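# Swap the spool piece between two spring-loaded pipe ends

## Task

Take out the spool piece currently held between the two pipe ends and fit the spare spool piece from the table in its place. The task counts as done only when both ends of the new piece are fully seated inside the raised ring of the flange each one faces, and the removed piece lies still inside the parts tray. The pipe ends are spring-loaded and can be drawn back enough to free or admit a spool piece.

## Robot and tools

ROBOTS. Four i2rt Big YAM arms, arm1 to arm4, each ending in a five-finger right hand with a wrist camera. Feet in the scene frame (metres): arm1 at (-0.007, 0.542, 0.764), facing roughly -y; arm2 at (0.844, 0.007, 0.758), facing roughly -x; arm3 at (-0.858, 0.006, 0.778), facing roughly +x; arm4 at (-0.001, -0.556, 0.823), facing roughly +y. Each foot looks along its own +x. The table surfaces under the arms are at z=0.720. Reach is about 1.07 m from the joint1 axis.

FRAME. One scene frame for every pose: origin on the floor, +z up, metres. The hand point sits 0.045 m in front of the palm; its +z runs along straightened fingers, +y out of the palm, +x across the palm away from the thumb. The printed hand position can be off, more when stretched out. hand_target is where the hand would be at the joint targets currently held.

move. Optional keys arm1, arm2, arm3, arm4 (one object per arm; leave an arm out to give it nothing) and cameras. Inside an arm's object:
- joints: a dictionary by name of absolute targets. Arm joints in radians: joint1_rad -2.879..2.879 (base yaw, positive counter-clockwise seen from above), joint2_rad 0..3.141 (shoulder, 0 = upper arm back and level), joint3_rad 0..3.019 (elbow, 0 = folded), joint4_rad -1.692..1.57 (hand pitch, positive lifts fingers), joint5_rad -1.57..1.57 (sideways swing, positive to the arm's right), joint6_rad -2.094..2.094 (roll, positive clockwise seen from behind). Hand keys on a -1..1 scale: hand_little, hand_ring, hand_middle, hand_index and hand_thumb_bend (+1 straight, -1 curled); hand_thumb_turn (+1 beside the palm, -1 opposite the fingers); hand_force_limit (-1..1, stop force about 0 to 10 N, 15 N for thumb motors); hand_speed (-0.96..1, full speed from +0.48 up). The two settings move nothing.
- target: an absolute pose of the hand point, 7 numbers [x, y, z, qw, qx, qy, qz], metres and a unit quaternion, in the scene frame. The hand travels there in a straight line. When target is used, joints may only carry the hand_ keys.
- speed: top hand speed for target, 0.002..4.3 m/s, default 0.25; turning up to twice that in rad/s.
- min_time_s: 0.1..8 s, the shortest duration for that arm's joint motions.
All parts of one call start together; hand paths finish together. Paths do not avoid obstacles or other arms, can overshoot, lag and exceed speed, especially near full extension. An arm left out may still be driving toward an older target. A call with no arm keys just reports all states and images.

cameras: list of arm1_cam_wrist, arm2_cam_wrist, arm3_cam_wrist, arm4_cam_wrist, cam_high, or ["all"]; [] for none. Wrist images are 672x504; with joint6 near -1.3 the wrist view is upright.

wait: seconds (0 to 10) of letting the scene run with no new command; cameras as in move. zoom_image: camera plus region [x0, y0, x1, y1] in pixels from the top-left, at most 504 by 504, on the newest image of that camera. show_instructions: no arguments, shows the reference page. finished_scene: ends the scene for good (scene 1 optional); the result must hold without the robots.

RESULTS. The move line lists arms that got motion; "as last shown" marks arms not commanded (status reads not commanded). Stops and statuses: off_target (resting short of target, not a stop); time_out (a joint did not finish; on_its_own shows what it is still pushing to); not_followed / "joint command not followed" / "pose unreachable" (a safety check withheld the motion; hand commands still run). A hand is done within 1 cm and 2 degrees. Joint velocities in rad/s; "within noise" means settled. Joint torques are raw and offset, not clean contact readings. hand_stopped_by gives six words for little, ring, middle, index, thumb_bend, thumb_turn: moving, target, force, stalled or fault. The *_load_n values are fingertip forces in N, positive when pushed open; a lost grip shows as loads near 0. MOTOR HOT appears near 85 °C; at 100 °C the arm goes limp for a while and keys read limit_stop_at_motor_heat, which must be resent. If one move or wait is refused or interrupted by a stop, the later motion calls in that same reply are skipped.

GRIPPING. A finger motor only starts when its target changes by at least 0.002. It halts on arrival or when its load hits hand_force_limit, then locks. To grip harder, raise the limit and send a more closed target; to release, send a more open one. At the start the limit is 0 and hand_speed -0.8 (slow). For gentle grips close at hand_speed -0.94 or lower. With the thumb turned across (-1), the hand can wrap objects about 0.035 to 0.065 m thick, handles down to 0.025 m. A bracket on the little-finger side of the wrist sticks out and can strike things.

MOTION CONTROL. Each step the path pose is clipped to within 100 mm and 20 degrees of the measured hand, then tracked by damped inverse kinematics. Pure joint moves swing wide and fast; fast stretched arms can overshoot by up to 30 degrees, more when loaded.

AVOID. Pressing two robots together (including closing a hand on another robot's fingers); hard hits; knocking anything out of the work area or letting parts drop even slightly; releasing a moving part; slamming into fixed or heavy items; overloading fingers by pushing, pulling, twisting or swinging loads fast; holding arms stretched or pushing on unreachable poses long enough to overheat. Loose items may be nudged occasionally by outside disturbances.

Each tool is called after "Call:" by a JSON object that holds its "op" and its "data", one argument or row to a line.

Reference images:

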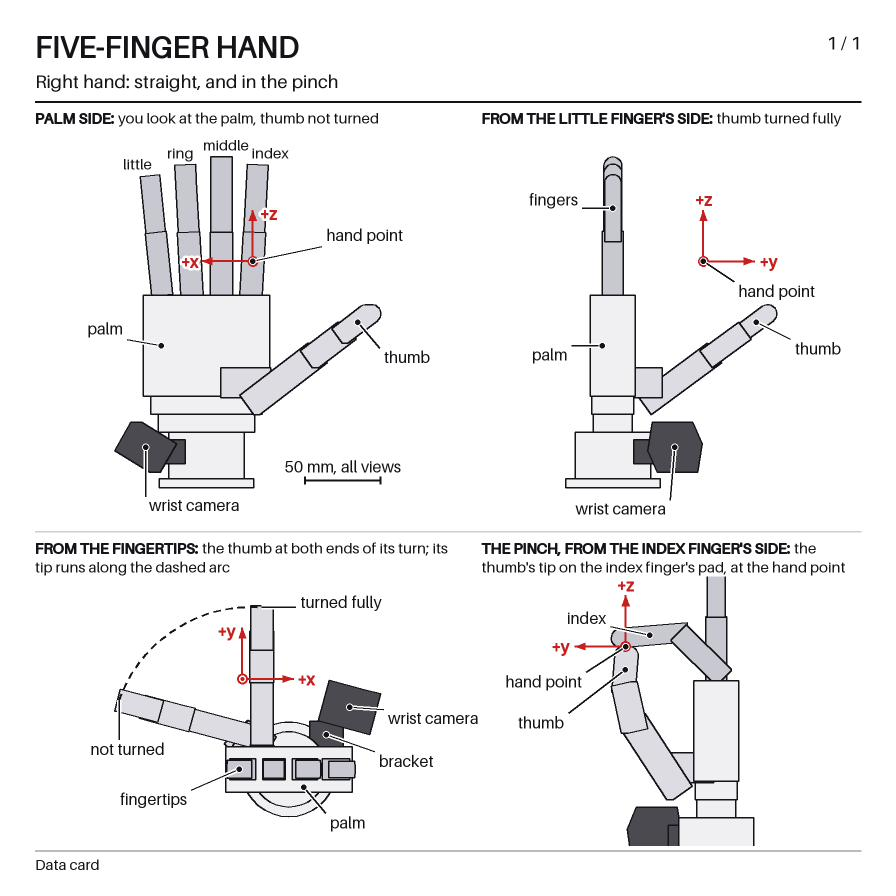

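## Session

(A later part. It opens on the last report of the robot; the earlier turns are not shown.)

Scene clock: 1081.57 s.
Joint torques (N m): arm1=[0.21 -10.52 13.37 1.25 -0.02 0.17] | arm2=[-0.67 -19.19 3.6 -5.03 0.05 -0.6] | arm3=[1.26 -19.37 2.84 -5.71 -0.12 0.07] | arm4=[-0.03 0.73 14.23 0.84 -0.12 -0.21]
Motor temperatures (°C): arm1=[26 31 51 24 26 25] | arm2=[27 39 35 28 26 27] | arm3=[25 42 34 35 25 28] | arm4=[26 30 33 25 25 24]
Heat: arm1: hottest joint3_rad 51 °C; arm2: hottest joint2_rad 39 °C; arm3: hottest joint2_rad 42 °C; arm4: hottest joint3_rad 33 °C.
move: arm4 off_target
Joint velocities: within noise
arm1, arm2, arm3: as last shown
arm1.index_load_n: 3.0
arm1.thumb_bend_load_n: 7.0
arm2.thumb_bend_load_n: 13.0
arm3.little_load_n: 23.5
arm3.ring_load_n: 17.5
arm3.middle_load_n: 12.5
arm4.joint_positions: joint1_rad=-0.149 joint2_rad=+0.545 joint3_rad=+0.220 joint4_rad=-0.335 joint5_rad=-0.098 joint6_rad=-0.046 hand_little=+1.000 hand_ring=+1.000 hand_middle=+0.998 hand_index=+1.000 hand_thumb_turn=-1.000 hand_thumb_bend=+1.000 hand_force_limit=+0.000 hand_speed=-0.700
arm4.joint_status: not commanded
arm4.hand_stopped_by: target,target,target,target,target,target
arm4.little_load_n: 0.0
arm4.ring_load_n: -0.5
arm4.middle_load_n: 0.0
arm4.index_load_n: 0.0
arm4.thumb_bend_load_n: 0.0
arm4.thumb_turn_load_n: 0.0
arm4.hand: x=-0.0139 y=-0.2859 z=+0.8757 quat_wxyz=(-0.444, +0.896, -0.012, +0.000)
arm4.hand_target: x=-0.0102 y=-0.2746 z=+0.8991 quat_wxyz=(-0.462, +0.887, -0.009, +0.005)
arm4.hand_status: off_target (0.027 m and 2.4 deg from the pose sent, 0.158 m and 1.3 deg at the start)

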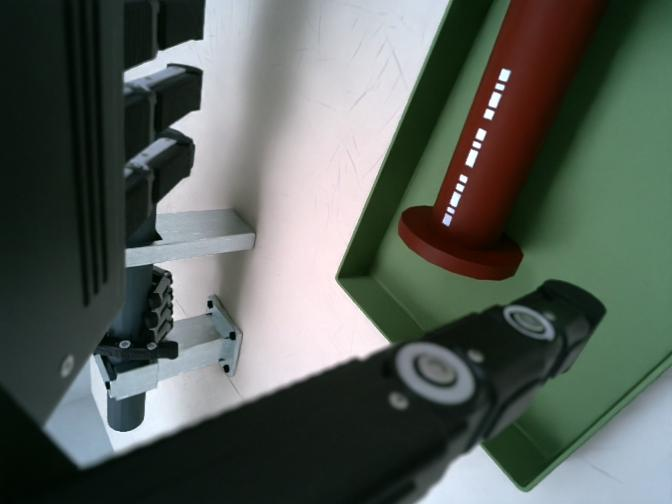

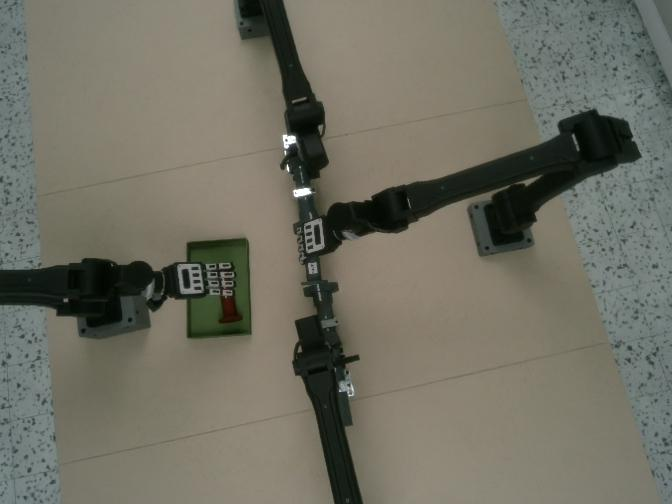

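Call:
{"op": "move", "data": {
  "arm4": {"target": [-0.02, -0.18, 1.12, -0.428, 0.632, 0.578, 0.290], "speed": 0.2},
  "cameras": ["arm4_cam_wrist", "arm1_cam_wrist", "cam_high"]
}}

Call:
{"op": "zoom_image", "data": {
  "camera": "arm4_cam_wrist",
  "region": [140, 40, 560, 460]
}}

Scene clock: 1109.30 s.
Joint torques (N m): arm1=[-0.26 -10.7 13.31 1.21 -0.04 0.14] | arm2=[-0.62 -19.14 3.6 -5.04 0.05 -0.6] | arm3=[1.26 -19.31 2.84 -5.72 -0.12 0.07] | arm4=[1.03 0.09 15.27 0.96 -0.03 -0.25]
Motor temperatures (°C): arm1=[26 32 50 24 26 25] | arm2=[27 40 35 28 26 27] | arm3=[25 42 34 35 25 28] | arm4=[26 30 42 25 25 24]
Heat: arm1: hottest joint3_rad 50 °C; arm2: hottest joint2_rad 40 °C; arm3: hottest joint2_rad 42 °C; arm4: hottest joint3_rad 42 °C.
move: arm4 off_target
Joint velocities: within noise
arm1, arm2, arm3: as last shown
arm1.thumb_bend_load_n: 6.5
arm2.little_load_n: 19.5
arm2.index_load_n: 9.5
arm3.middle_load_n: 13.0
arm3.thumb_bend_load_n: 18.0
arm4.joint_positions: joint1_rad=+0.165 joint2_rad=+0.695 joint3_rad=+0.744 joint4_rad=-0.559 joint5_rad=+0.039 joint6_rad=-1.292 hand_little=+1.000 hand_ring=+1.000 hand_middle=+0.998 hand_index=+1.000 hand_thumb_turn=-1.000 hand_thumb_bend=+1.000 hand_force_limit=+0.000 hand_speed=-0.700
arm4.joint_status: not commanded
arm4.hand_stopped_by: target,target,target,target,target,target
arm4.little_load_n: 0.0
arm4.ring_load_n: 0.0
arm4.middle_load_n: 0.0
arm4.index_load_n: 0.0
arm4.thumb_bend_load_n: 0.0
arm4.thumb_turn_load_n: 0.0
arm4.hand: x=-0.0162 y=-0.1871 z=+1.0979 quat_wxyz=(-0.420, +0.641, +0.576, +0.285)
arm4.hand_target: x=-0.0199 y=-0.1807 z=+1.1198 quat_wxyz=(-0.428, +0.632, +0.577, +0.290)
arm4.hand_status: off_target (0.024 m and 1.5 deg from the pose sent, 0.266 m and 83.0 deg at the start)
pictures: arm1_cam_wrist, arm4_cam_wrist, cam_high

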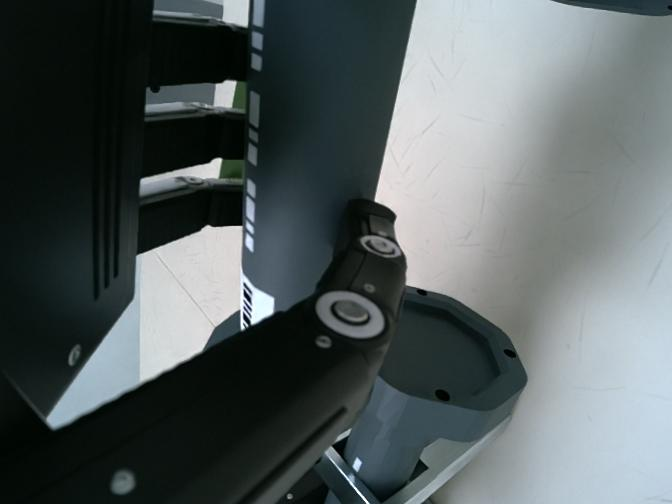

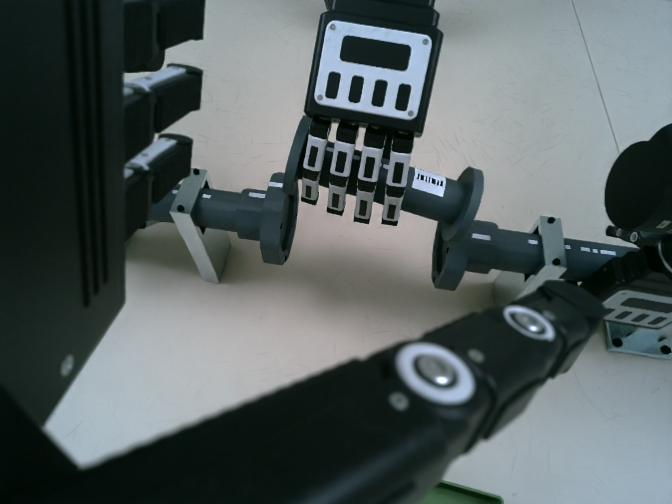

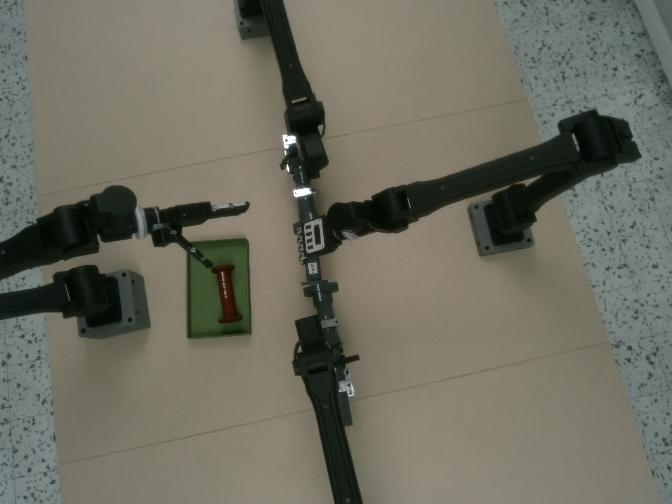

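Scaled by 1.200 from the camera's image (finer frame: 960x720).

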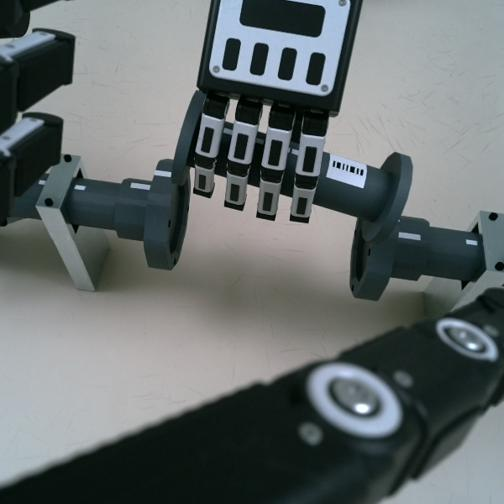

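Call:
{"op": "move", "data": {
  "arm1": {"target": [0.014, -0.006, 0.975, -0.0474, -0.0601, -0.8863, 0.457], "speed": 0.08},
  "cameras": ["arm4_cam_wrist", "arm1_cam_wrist"]
}}

Call:
{"op": "zoom_image", "data": {
  "camera": "arm4_cam_wrist",
  "region": [200, 60, 560, 330]
}}

Scene clock: 1175.10 s.
Joint torques (N m): arm1=[-2.14 -10.75 12.6 1.26 -0.2 0.14] | arm2=[-0.67 -19.19 3.6 -5.03 0.05 -0.6] | arm3=[1.26 -19.31 2.82 -5.72 -0.13 0.08] | arm4=[1.03 0.03 15.25 0.96 -0.03 -0.25]
Motor temperatures (°C): arm1=[26 32 50 24 26 25] | arm2=[27 40 35 28 26 27] | arm3=[25 43 34 36 25 27] | arm4=[26 29 45 25 25 24]
Heat: arm1: hottest joint3_rad 50 °C; arm2: hottest joint2_rad 40 °C; arm3: hottest joint2_rad 43 °C; arm4: hottest joint3_rad 45 °C.
move: arm1 off_target
Joint velocities: within noise
arm1.joint_positions: joint1_rad=-0.021 joint2_rad=+1.341 joint3_rad=+1.000 joint4_rad=-0.340 joint5_rad=-0.074 joint6_rad=+0.105 hand_little=+0.340 hand_ring=+0.340 hand_middle=+0.340 hand_index=+0.340 hand_thumb_turn=-1.000 hand_thumb_bend=+0.073 hand_force_limit=+0.000 hand_speed=-0.850
arm1.joint_status: not commanded
arm1.hand_stopped_by: target,target,target,target,force,target
arm1.little_load_n: 0.0
arm1.ring_load_n: 1.5
arm1.middle_load_n: 0.5
arm1.index_load_n: 3.0
arm1.thumb_bend_load_n: 6.5
arm1.thumb_turn_load_n: 0.0
arm1.hand: x=+0.0166 y=+0.0086 z=+0.9404 quat_wxyz=(-0.044, -0.054, -0.900, +0.429)
arm1.hand_target: x=+0.0139 y=-0.0046 z=+0.9751 quat_wxyz=(-0.047, -0.060, -0.886, +0.457)
arm1.hand_status: off_target (0.038 m and 3.6 deg from the pose sent, 0.046 m and 9.9 deg at the start)
arm2, arm3, arm4: as last shown
arm2.index_load_n: 10.0
arm3.little_load_n: 24.0
arm3.ring_load_n: 18.0
arm3.middle_load_n: 12.5
arm3.thumb_bend_load_n: 18.5
arm4.hand_target: x=-0.0199 y=-0.1806 z=+1.1198 quat_wxyz=(-0.428, +0.632, +0.578, +0.290)
pictures: arm1_cam_wrist, arm4_cam_wrist

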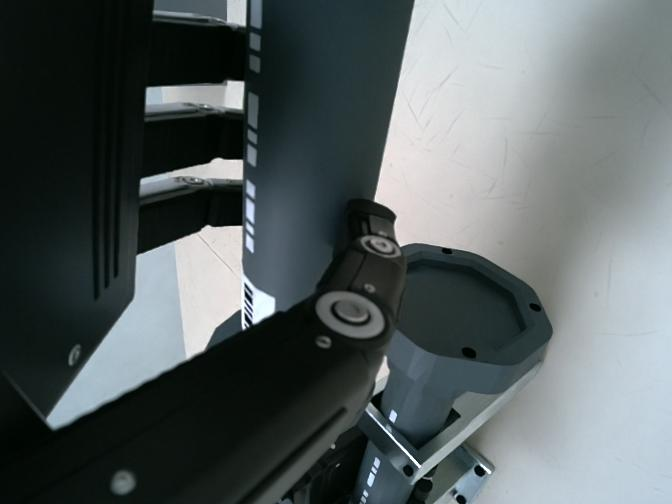

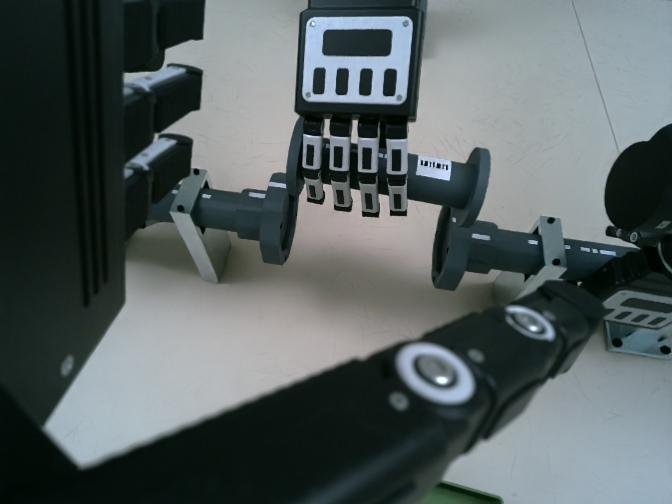

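Scaled by 1.400 from the camera's image (finer frame: 960x720).

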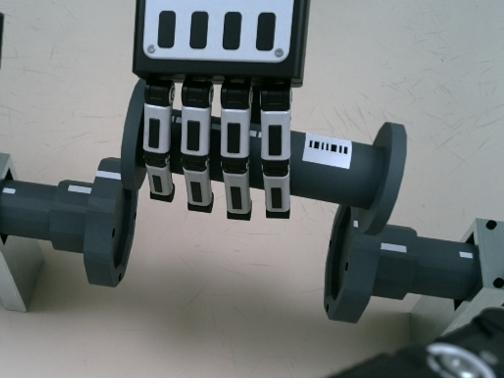

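Call:
{"op": "move", "data": {
  "arm1": {"target": [0.003, -0.003, 0.945, -0.0474, -0.0601, -0.8863, 0.457], "speed": 0.08},
  "cameras": ["arm4_cam_wrist", "arm1_cam_wrist"]
}}

Call:
{"op": "zoom_image", "data": {
  "camera": "arm4_cam_wrist",
  "region": [200, 60, 560, 330]
}}

Scene clock: 1222.27 s.
Joint torques (N m): arm1=[-2.26 -9.11 8.77 2.3 -0.2 -0.03] | arm2=[-0.62 -19.19 3.6 -5.03 0.05 -0.6] | arm3=[1.32 -19.31 2.82 -5.71 -0.12 0.08] | arm4=[1.03 0.03 15.27 0.98 -0.03 -0.25]
Motor temperatures (°C): arm1=[26 31 49 24 26 25] | arm2=[27 40 35 28 26 27] | arm3=[25 43 34 36 25 27] | arm4=[26 29 47 25 25 24]
Heat: arm1: hottest joint3_rad 49 °C; arm2: hottest joint2_rad 40 °C; arm3: hottest joint2_rad 43 °C; arm4: hottest joint3_rad 47 °C.
move: arm1 done
Joint velocities: within noise
arm1.joint_positions: joint1_rad=-0.046 joint2_rad=+1.343 joint3_rad=+0.986 joint4_rad=-0.284 joint5_rad=-0.095 joint6_rad=+0.105 hand_little=+0.340 hand_ring=+0.340 hand_middle=+0.340 hand_index=+0.340 hand_thumb_turn=-1.000 hand_thumb_bend=+0.073 hand_force_limit=+0.000 hand_speed=-0.850
arm1.joint_status: not commanded
arm1.hand_stopped_by: target,target,target,target,force,target
arm1.little_load_n: 0.0
arm1.ring_load_n: 1.5
arm1.middle_load_n: 0.0
arm1.index_load_n: 3.0
arm1.thumb_bend_load_n: 6.5
arm1.thumb_turn_load_n: 0.0
arm1.hand: x=+0.0069 y=+0.0019 z=+0.9424 quat_wxyz=(-0.048, -0.060, -0.891, +0.447)
arm1.hand_target: x=+0.0030 y=-0.0029 z=+0.9450 quat_wxyz=(-0.047, -0.060, -0.886, +0.457)
arm1.hand_status: done (0.007 m and 1.2 deg from the pose sent, 0.019 m and 3.6 deg at the start)
arm2.joint_positions: joint1_rad=+0.060 joint2_rad=+1.962 joint3_rad=+1.564 joint4_rad=-1.114 joint5_rad=-0.019 joint6_rad=-1.439 hand_little=-0.926 hand_ring=-0.893 hand_middle=-0.871 hand_index=-0.892 hand_thumb_turn=-1.000 hand_thumb_bend=+0.664 hand_force_limit=+0.900 hand_speed=-0.700
arm2.joint_status: not commanded
arm2.hand_stopped_by: force,force,force,force,force,target
arm2.little_load_n: 20.0
arm2.ring_load_n: 14.0
arm2.middle_load_n: 10.5
arm2.index_load_n: 10.0
arm2.thumb_bend_load_n: 13.0
arm2.thumb_turn_load_n: -1.5
arm2.hand: x=+0.2832 y=+0.0224 z=+0.7981 quat_wxyz=(+0.033, -0.033, -0.999, +0.007)
arm2.hand_target: x=+0.3305 y=+0.0195 z=+0.8033 quat_wxyz=(-0.038, -0.001, -0.999, +0.001)
arm2.hand_status: not commanded
arm3.joint_positions: joint1_rad=+0.128 joint2_rad=+1.946 joint3_rad=+1.484 joint4_rad=-1.018 joint5_rad=-0.007 joint6_rad=-1.458 hand_little=-0.791 hand_ring=-0.788 hand_middle=-0.788 hand_index=-0.807 hand_thumb_turn=-1.000 hand_thumb_bend=+0.462 hand_force_limit=+0.900 hand_speed=-0.700
arm3.joint_status: not commanded
arm3.hand_stopped_by: force,force,force,force,force,target
arm3.little_load_n: 24.0
arm3.ring_load_n: 17.5
arm3.middle_load_n: 13.0
arm3.index_load_n: 9.0
arm3.thumb_bend_load_n: 18.5
arm3.thumb_turn_load_n: -3.5
arm3.hand: x=-0.3024 y=+0.0065 z=+0.7981 quat_wxyz=(-0.008, +0.999, -0.005, +0.047)
arm3.hand_target: x=-0.3676 y=+0.0042 z=+0.8013 quat_wxyz=(+0.001, +0.999, -0.010, -0.039)
arm3.hand_status: not commanded
arm4: as last shown
arm4.thumb_turn_load_n: 0.5
pictures: arm1_cam_wrist, arm4_cam_wrist

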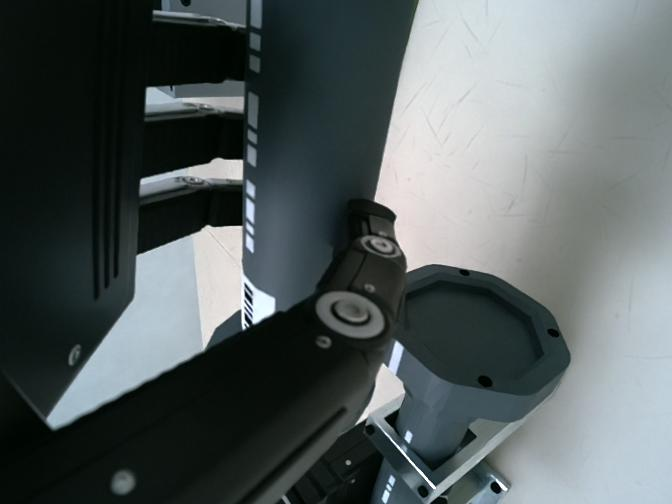

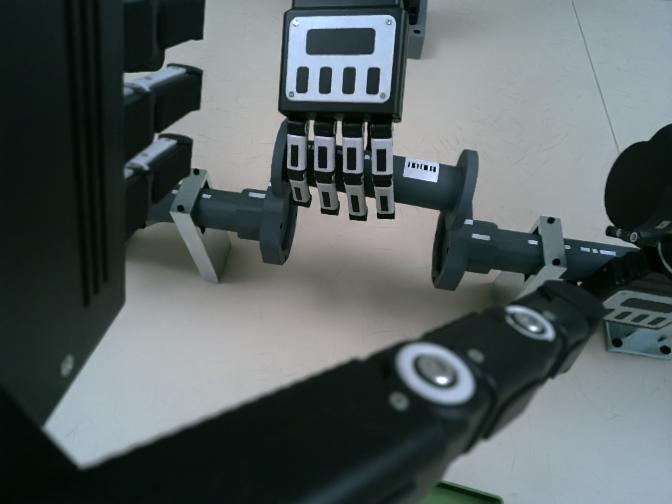

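Scaled by 1.400 from the camera's image (finer frame: 960x720).

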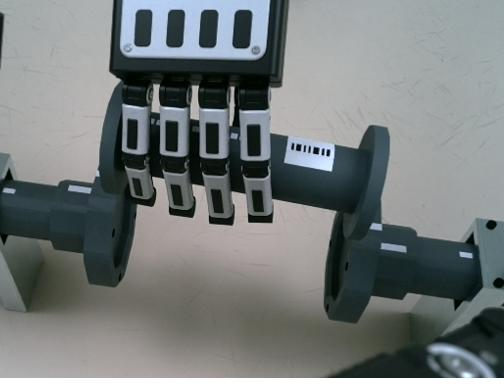

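Call:
{"op": "move", "data": {
  "arm1": {"target": [0.0035, 0.011, 0.873, -0.0474, -0.0601, -0.8863, 0.457], "speed": 0.06},
  "cameras": ["arm4_cam_wrist", "arm1_cam_wrist", "cam_high"]
}}

Call:
{"op": "zoom_image", "data": {
  "camera": "arm4_cam_wrist",
  "region": [200, 60, 560, 330]
}}

Call:
{"op": "zoom_image", "data": {
  "camera": "arm1_cam_wrist",
  "region": [140, 160, 560, 504]
}}

Scene clock: 1253.53 s.
Joint torques (N m): arm1=[-2.08 -9.35 8.14 2.32 -0.18 -0.03] | arm2=[-0.62 -19.19 3.6 -5.03 0.05 -0.6] | arm3=[1.32 -19.31 2.82 -5.72 -0.12 0.08] | arm4=[0.97 0.09 15.27 0.96 -0.03 -0.25]
Motor temperatures (°C): arm1=[26 31 42 25 26 25] | arm2=[27 40 35 28 26 27] | arm3=[25 43 34 37 25 27] | arm4=[26 29 48 25 25 24]
Heat: arm1: hottest joint3_rad 42 °C; arm2: hottest joint2_rad 40 °C; arm3: hottest joint2_rad 43 °C; arm4: hottest joint3_rad 48 °C.
move: arm1 done
Joint velocities: within noise
arm1.joint_positions: joint1_rad=-0.048 joint2_rad=+1.403 joint3_rad=+0.831 joint4_rad=-0.071 joint5_rad=-0.096 joint6_rad=+0.105 hand_little=+0.340 hand_ring=+0.340 hand_middle=+0.340 hand_index=+0.340 hand_thumb_turn=-1.000 hand_thumb_bend=+0.073 hand_force_limit=+0.000 hand_speed=-0.850
arm1.joint_status: not commanded
arm1.hand_stopped_by: target,target,target,target,force,target
arm1.little_load_n: 0.0
arm1.ring_load_n: 1.5
arm1.middle_load_n: 0.0
arm1.index_load_n: 3.0
arm1.thumb_bend_load_n: 6.5
arm1.thumb_turn_load_n: 0.0
arm1.hand: x=+0.0071 y=+0.0158 z=+0.8691 quat_wxyz=(-0.048, -0.060, -0.891, +0.447)
arm1.hand_target: x=+0.0036 y=+0.0111 z=+0.8731 quat_wxyz=(-0.047, -0.060, -0.886, +0.457)
arm1.hand_status: done (0.007 m and 1.3 deg from the pose sent, 0.070 m and 1.2 deg at the start)
arm2, arm3, arm4: as last shown
arm3.little_load_n: 23.5
arm3.ring_load_n: 18.0
arm4.thumb_turn_load_n: 0.0
pictures: arm1_cam_wrist, arm4_cam_wrist, cam_high

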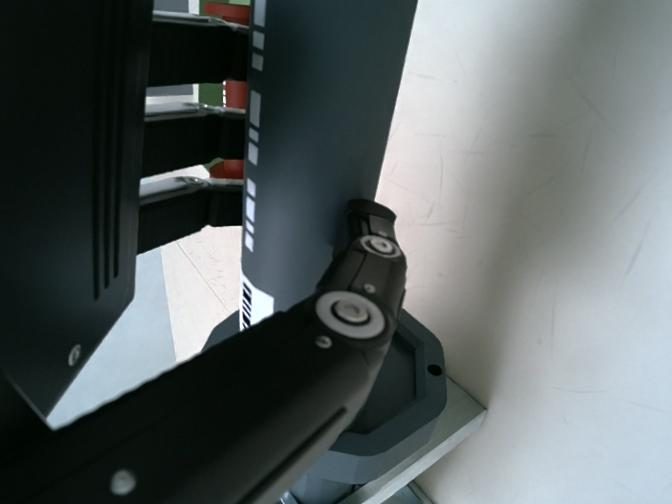

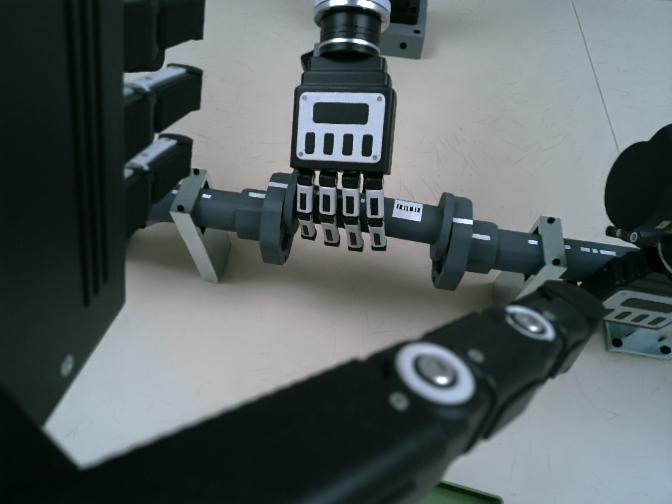

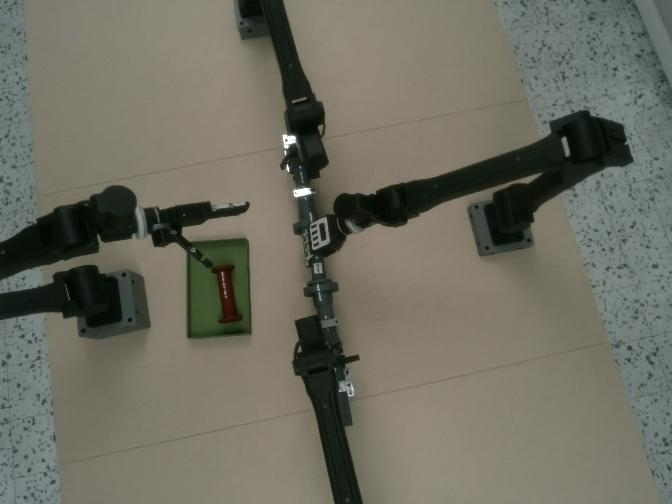

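Scaled by 1.400 from the camera's image (finer frame: 960x720).

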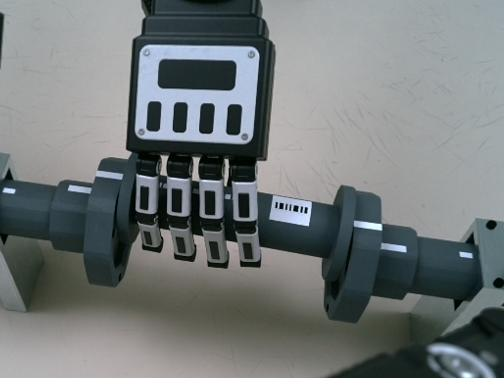

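Scaled by 1.200 from the camera's image (finer frame: 960x720).

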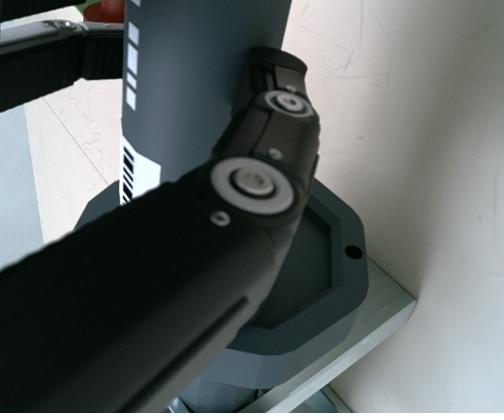

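Call:
{"op": "zoom_image", "data": {
  "camera": "cam_high",
  "region": [280, 200, 360, 310]
}}

Scaled by 4.582 from the camera's image (finer frame: 960x720).

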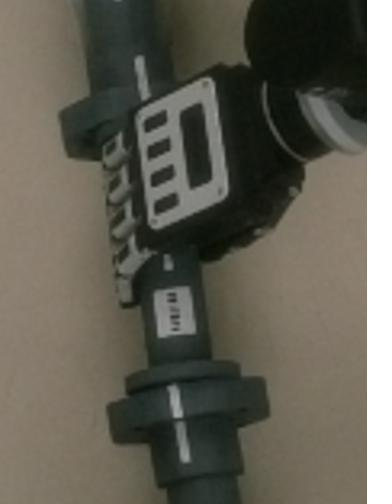

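Call:
{"op": "move", "data": {
  "arm1": {"target": [0.0035, 0.0125, 0.8345, -0.0474, -0.0601, -0.8863, 0.457], "speed": 0.05},
  "cameras": ["arm4_cam_wrist", "arm1_cam_wrist", "cam_high"]
}}

Call:
{"op": "zoom_image", "data": {
  "camera": "arm4_cam_wrist",
  "region": [240, 140, 500, 310]
}}

Call:
{"op": "zoom_image", "data": {
  "camera": "arm1_cam_wrist",
  "region": [140, 160, 560, 504]
}}

Call:
{"op": "zoom_image", "data": {
  "camera": "cam_high",
  "region": [280, 200, 360, 310]
}}

Scene clock: 1283.70 s.
Joint torques (N m): arm1=[-2.32 -9.47 7.46 2.24 -0.19 -0.05] | arm2=[-0.62 -19.19 3.59 -5.03 0.05 -0.61] | arm3=[1.26 -19.31 2.82 -5.74 -0.12 0.08] | arm4=[1.03 0.03 15.27 0.95 -0.03 -0.25]
Motor temperatures (°C): arm1=[26 31 40 25 26 25] | arm2=[27 41 34 28 26 27] | arm3=[25 43 34 37 25 27] | arm4=[26 29 49 25 25 24]
Heat: arm1: hottest joint3_rad 40 °C; arm2: hottest joint2_rad 41 °C; arm3: hottest joint2_rad 43 °C; arm4: hottest joint3_rad 49 °C.
move: arm1 done
Joint velocities: within noise
arm1.joint_positions: joint1_rad=-0.048 joint2_rad=+1.470 joint3_rad=+0.778 joint4_rad=+0.051 joint5_rad=-0.096 joint6_rad=+0.105 hand_little=+0.340 hand_ring=+0.340 hand_middle=+0.340 hand_index=+0.340 hand_thumb_turn=-1.000 hand_thumb_bend=+0.073 hand_force_limit=+0.000 hand_speed=-0.850
arm1.joint_status: not commanded
arm1.hand_stopped_by: target,target,target,target,force,target
arm1.little_load_n: 0.0
arm1.ring_load_n: 1.0
arm1.middle_load_n: 0.0
arm1.index_load_n: 3.0
arm1.thumb_bend_load_n: 7.0
arm1.thumb_turn_load_n: 0.0
arm1.hand: x=+0.0071 y=+0.0167 z=+0.8315 quat_wxyz=(-0.048, -0.060, -0.891, +0.448)
arm1.hand_target: x=+0.0035 y=+0.0126 z=+0.8345 quat_wxyz=(-0.047, -0.060, -0.886, +0.457)
arm1.hand_status: done (0.006 m and 1.2 deg from the pose sent, 0.035 m and 1.3 deg at the start)
arm2, arm3, arm4: as last shown
arm3.little_load_n: 24.0
arm3.ring_load_n: 17.5
arm4.ring_load_n: -0.5
pictures: arm1_cam_wrist, arm4_cam_wrist, cam_high

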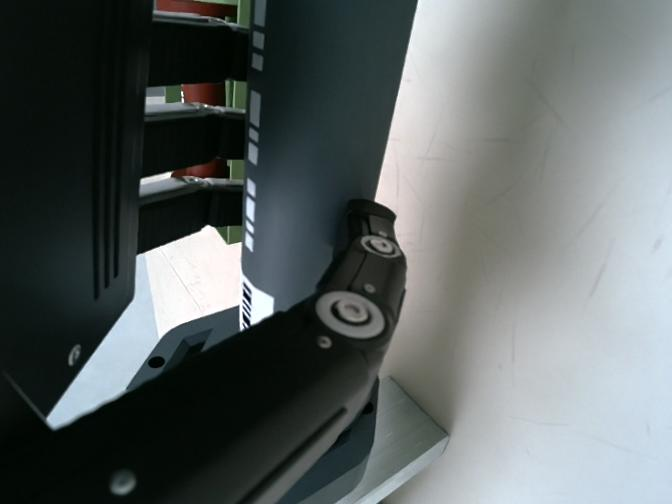

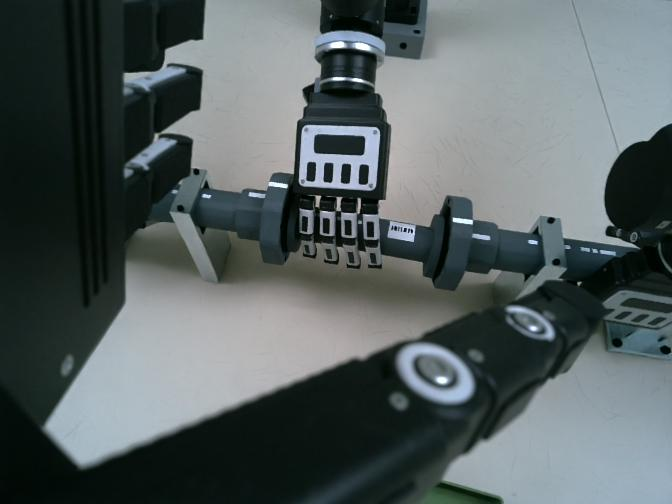

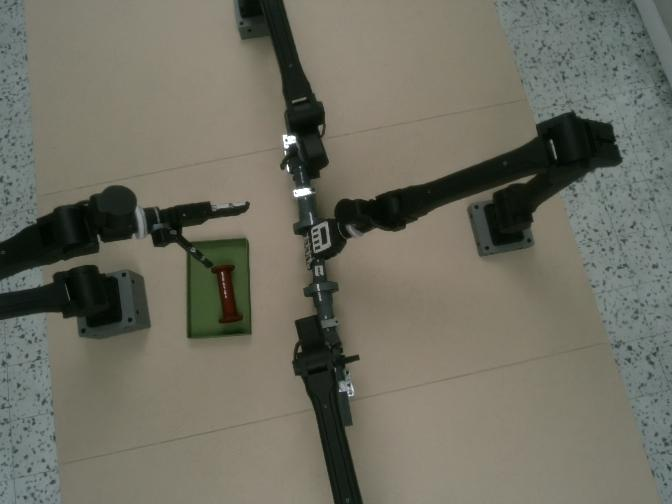

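Scaled by 1.938 from the camera's image (finer frame: 960x720).

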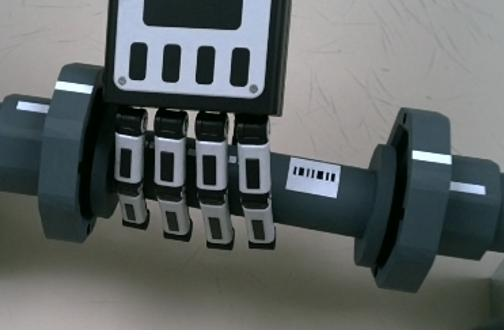

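Scaled by 1.200 from the camera's image (finer frame: 960x720).

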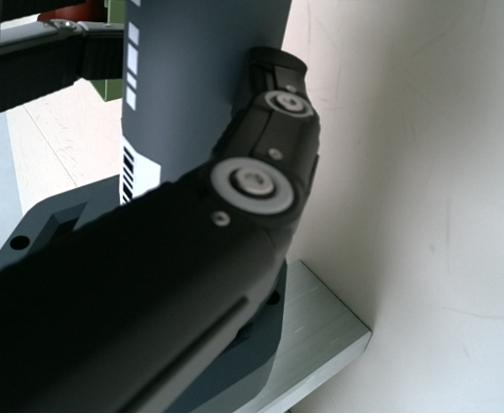

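Scaled by 4.582 from the camera's image (finer frame: 960x720).

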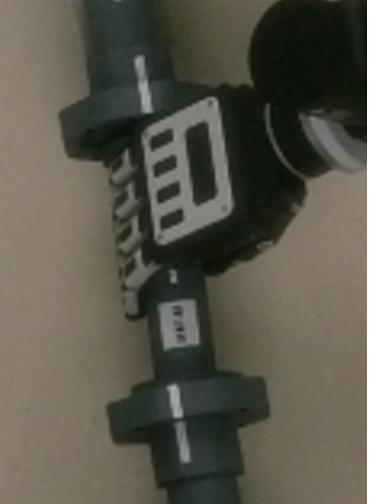

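Call:
{"op": "zoom_image", "data": {
  "camera": "arm4_cam_wrist",
  "region": [400, 170, 500, 310]
}}

Call:
{"op": "zoom_image", "data": {
  "camera": "arm4_cam_wrist",
  "region": [240, 150, 340, 290]
}}

Scaled by 3.600 from the camera's image (finer frame: 960x720).

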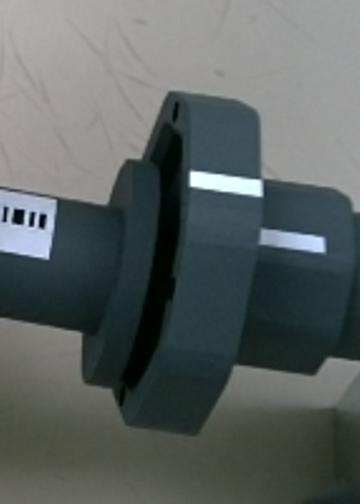

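Scaled by 3.600 from the camera's image (finer frame: 960x720).

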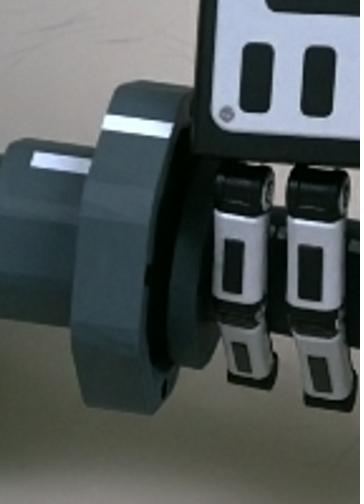

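Call:
{"op": "move", "data": {
  "arm1": {"target": [0.0035, 0.0125, 0.88, -0.0642, -0.0688, -0.8854, 0.4559], "speed": 0.05}
}}

Call:
{"op": "move", "data": {
  "arm1": {"target": [0.0045, 0.0125, 0.8375, -0.0642, -0.0688, -0.8854, 0.4559], "speed": 0.04},
  "cameras": ["arm4_cam_wrist", "arm1_cam_wrist", "cam_high"]
}}

Call:
{"op": "zoom_image", "data": {
  "camera": "arm4_cam_wrist",
  "region": [400, 170, 500, 310]
}}

Call:
{"op": "zoom_image", "data": {
  "camera": "arm4_cam_wrist",
  "region": [240, 150, 340, 290]
}}

Scene clock: 1334.10 s.
Joint torques (N m): arm1=[-2.55 -10.05 12.25 1.25 -0.21 0.13] | arm2=[-0.62 -19.14 3.6 -5.04 0.05 -0.6] | arm3=[1.26 -19.37 2.8 -5.72 -0.12 0.08] | arm4=[1.03 0.09 15.27 0.98 -0.03 -0.25]
Motor temperatures (°C): arm1=[26 31 37 25 25 25] | arm2=[27 41 34 28 26 27] | arm3=[25 44 33 37 25 27] | arm4=[26 29 50 25 25 24]
Heat: arm1: hottest joint3_rad 37 °C; arm2: hottest joint2_rad 41 °C; arm3: hottest joint2_rad 44 °C; arm4: hottest joint3_rad 50 °C.
move: arm1 off_target
Joint velocities: within noise
arm1.joint_positions: joint1_rad=-0.061 joint2_rad=+1.404 joint3_rad=+0.778 joint4_rad=-0.063 joint5_rad=-0.131 joint6_rad=+0.110 hand_little=+0.340 hand_ring=+0.340 hand_middle=+0.340 hand_index=+0.340 hand_thumb_turn=-1.000 hand_thumb_bend=+0.073 hand_force_limit=+0.000 hand_speed=-0.850
arm1.joint_status: not commanded
arm1.hand_stopped_by: target,target,target,target,force,target
arm1.little_load_n: 0.0
arm1.ring_load_n: 1.0
arm1.middle_load_n: 0.0
arm1.index_load_n: 3.0
arm1.thumb_bend_load_n: 6.5
arm1.thumb_turn_load_n: 0.0
arm1.hand: x=+0.0088 y=+0.0371 z=+0.8456 quat_wxyz=(-0.062, -0.063, -0.901, +0.426)
arm1.hand_target: x=+0.0036 y=+0.0144 z=+0.8805 quat_wxyz=(-0.064, -0.068, -0.885, +0.456)
arm1.hand_status: off_target (0.043 m and 3.9 deg from the pose sent, 0.049 m and 2.4 deg at the start)
arm2, arm3, arm4: as last shown
arm2.thumb_turn_load_n: -1.0
arm3.little_load_n: 23.5
arm3.middle_load_n: 12.5
arm4.ring_load_n: 0.0
arm4.thumb_turn_load_n: 0.5
pictures: none

Scene clock: 1335.67 s.
Joint torques (N m): arm1=[-2.08 -9.52 7.77 2.26 -0.12 0.14] | arm2=[-0.62 -19.19 3.6 -5.03 0.05 -0.6] | arm3=[1.26 -19.31 2.81 -5.72 -0.12 0.07] | arm4=[1.03 0.03 15.27 0.96 -0.03 -0.25]
Motor temperatures (°C): arm1=[26 31 37 25 25 25] | arm2=[27 41 34 28 26 27] | arm3=[25 44 33 37 25 27] | arm4=[25 29 50 25 25 24]
Heat: arm1: hottest joint3_rad 37 °C; arm2: hottest joint2_rad 41 °C; arm3: hottest joint2_rad 44 °C; arm4: hottest joint3_rad 50 °C.
move: arm1 done
Joint velocities: within noise
arm1.joint_positions: joint1_rad=-0.061 joint2_rad=+1.467 joint3_rad=+0.778 joint4_rad=+0.046 joint5_rad=-0.131 joint6_rad=+0.113 hand_little=+0.340 hand_ring=+0.340 hand_middle=+0.340 hand_index=+0.340 hand_thumb_turn=-1.000 hand_thumb_bend=+0.073 hand_force_limit=+0.000 hand_speed=-0.850
arm1.joint_status: not commanded
arm1.hand_stopped_by: target,target,target,target,force,target
arm1.little_load_n: 0.0
arm1.ring_load_n: 1.0
arm1.middle_load_n: 0.0
arm1.index_load_n: 3.0
arm1.thumb_bend_load_n: 6.5
arm1.thumb_turn_load_n: 0.0
arm1.hand: x=+0.0070 y=+0.0182 z=+0.8333 quat_wxyz=(-0.062, -0.062, -0.891, +0.446)
arm1.hand_target: x=+0.0044 y=+0.0126 z=+0.8376 quat_wxyz=(-0.064, -0.069, -0.885, +0.456)
arm1.hand_status: done (0.007 m and 1.5 deg from the pose sent, 0.026 m and 3.9 deg at the start)
arm2, arm3, arm4: as last shown
arm2.little_load_n: 19.5
arm2.thumb_turn_load_n: -1.5
arm3.little_load_n: 24.0
arm4.thumb_turn_load_n: 0.0
pictures: arm1_cam_wrist, arm4_cam_wrist, cam_high

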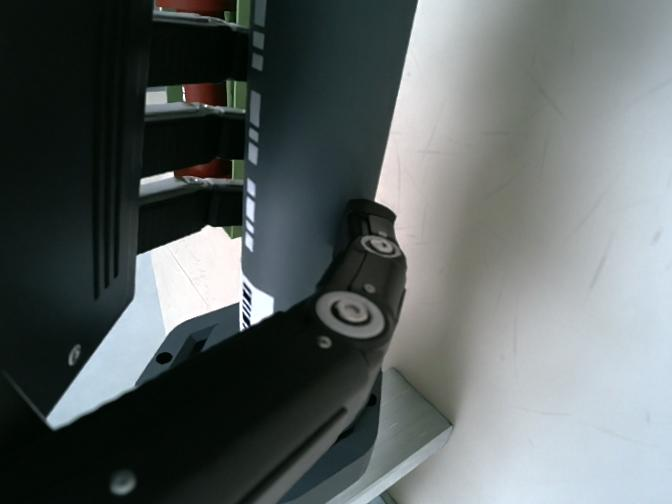

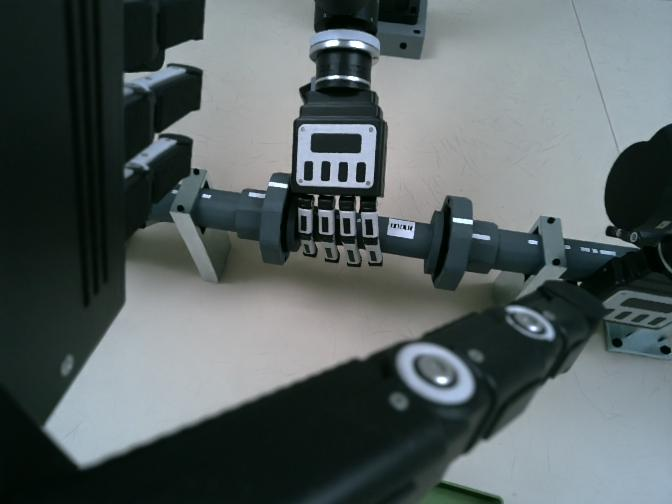

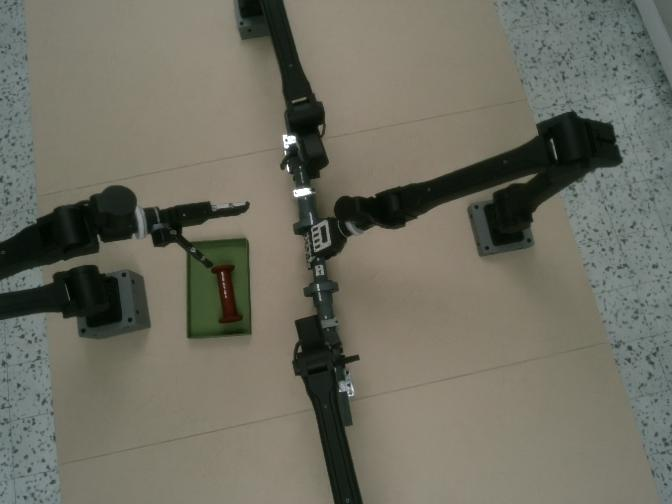

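Scaled by 3.600 from the camera's image (finer frame: 960x720).

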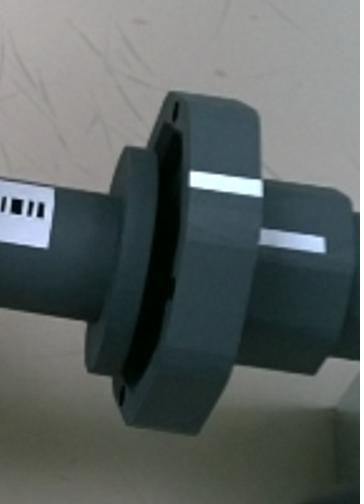

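Scaled by 3.600 from the camera's image (finer frame: 960x720).

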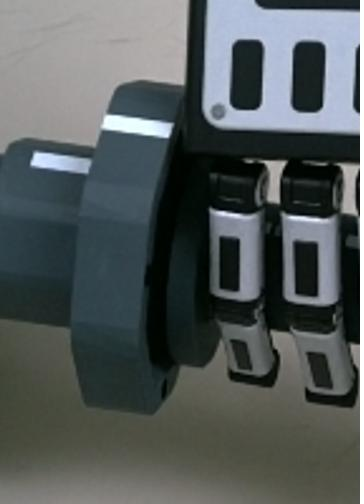

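Call:
{"op": "zoom_image", "data": {
  "camera": "cam_high",
  "region": [290, 250, 350, 310]
}}

Call:
{"op": "zoom_image", "data": {
  "camera": "cam_high",
  "region": [280, 200, 340, 260]
}}

Call:
{"op": "zoom_image", "data": {
  "camera": "arm1_cam_wrist",
  "region": [100, 240, 440, 504]
}}

Scaled by 8.400 from the camera's image (finer frame: 960x720).

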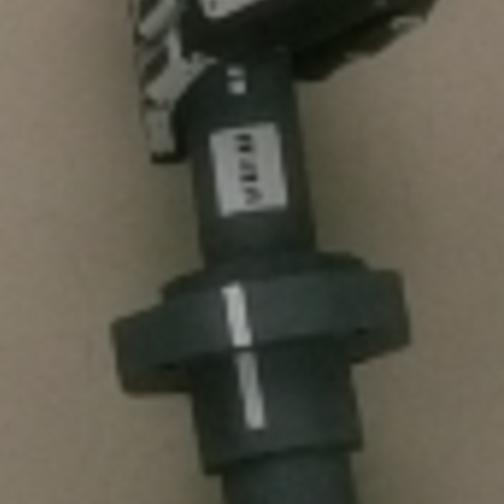

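Scaled by 8.400 from the camera's image (finer frame: 960x720).

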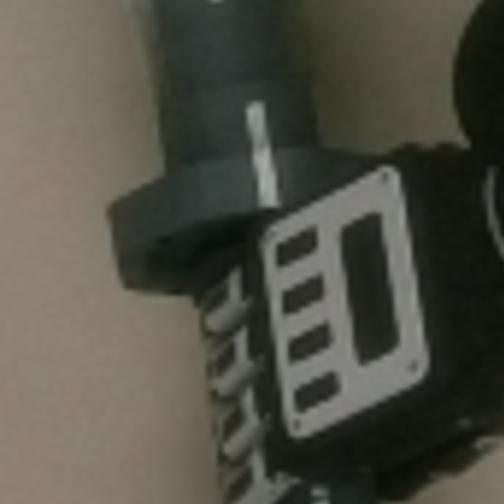

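Scaled by 1.482 from the camera's image (finer frame: 960x720).

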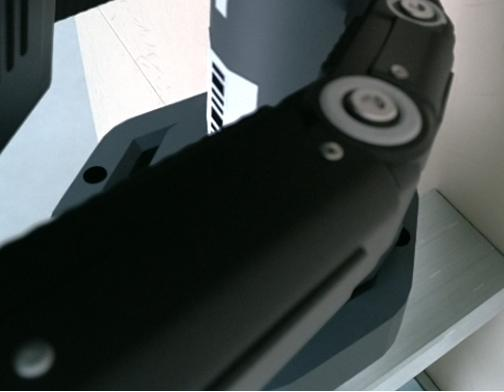

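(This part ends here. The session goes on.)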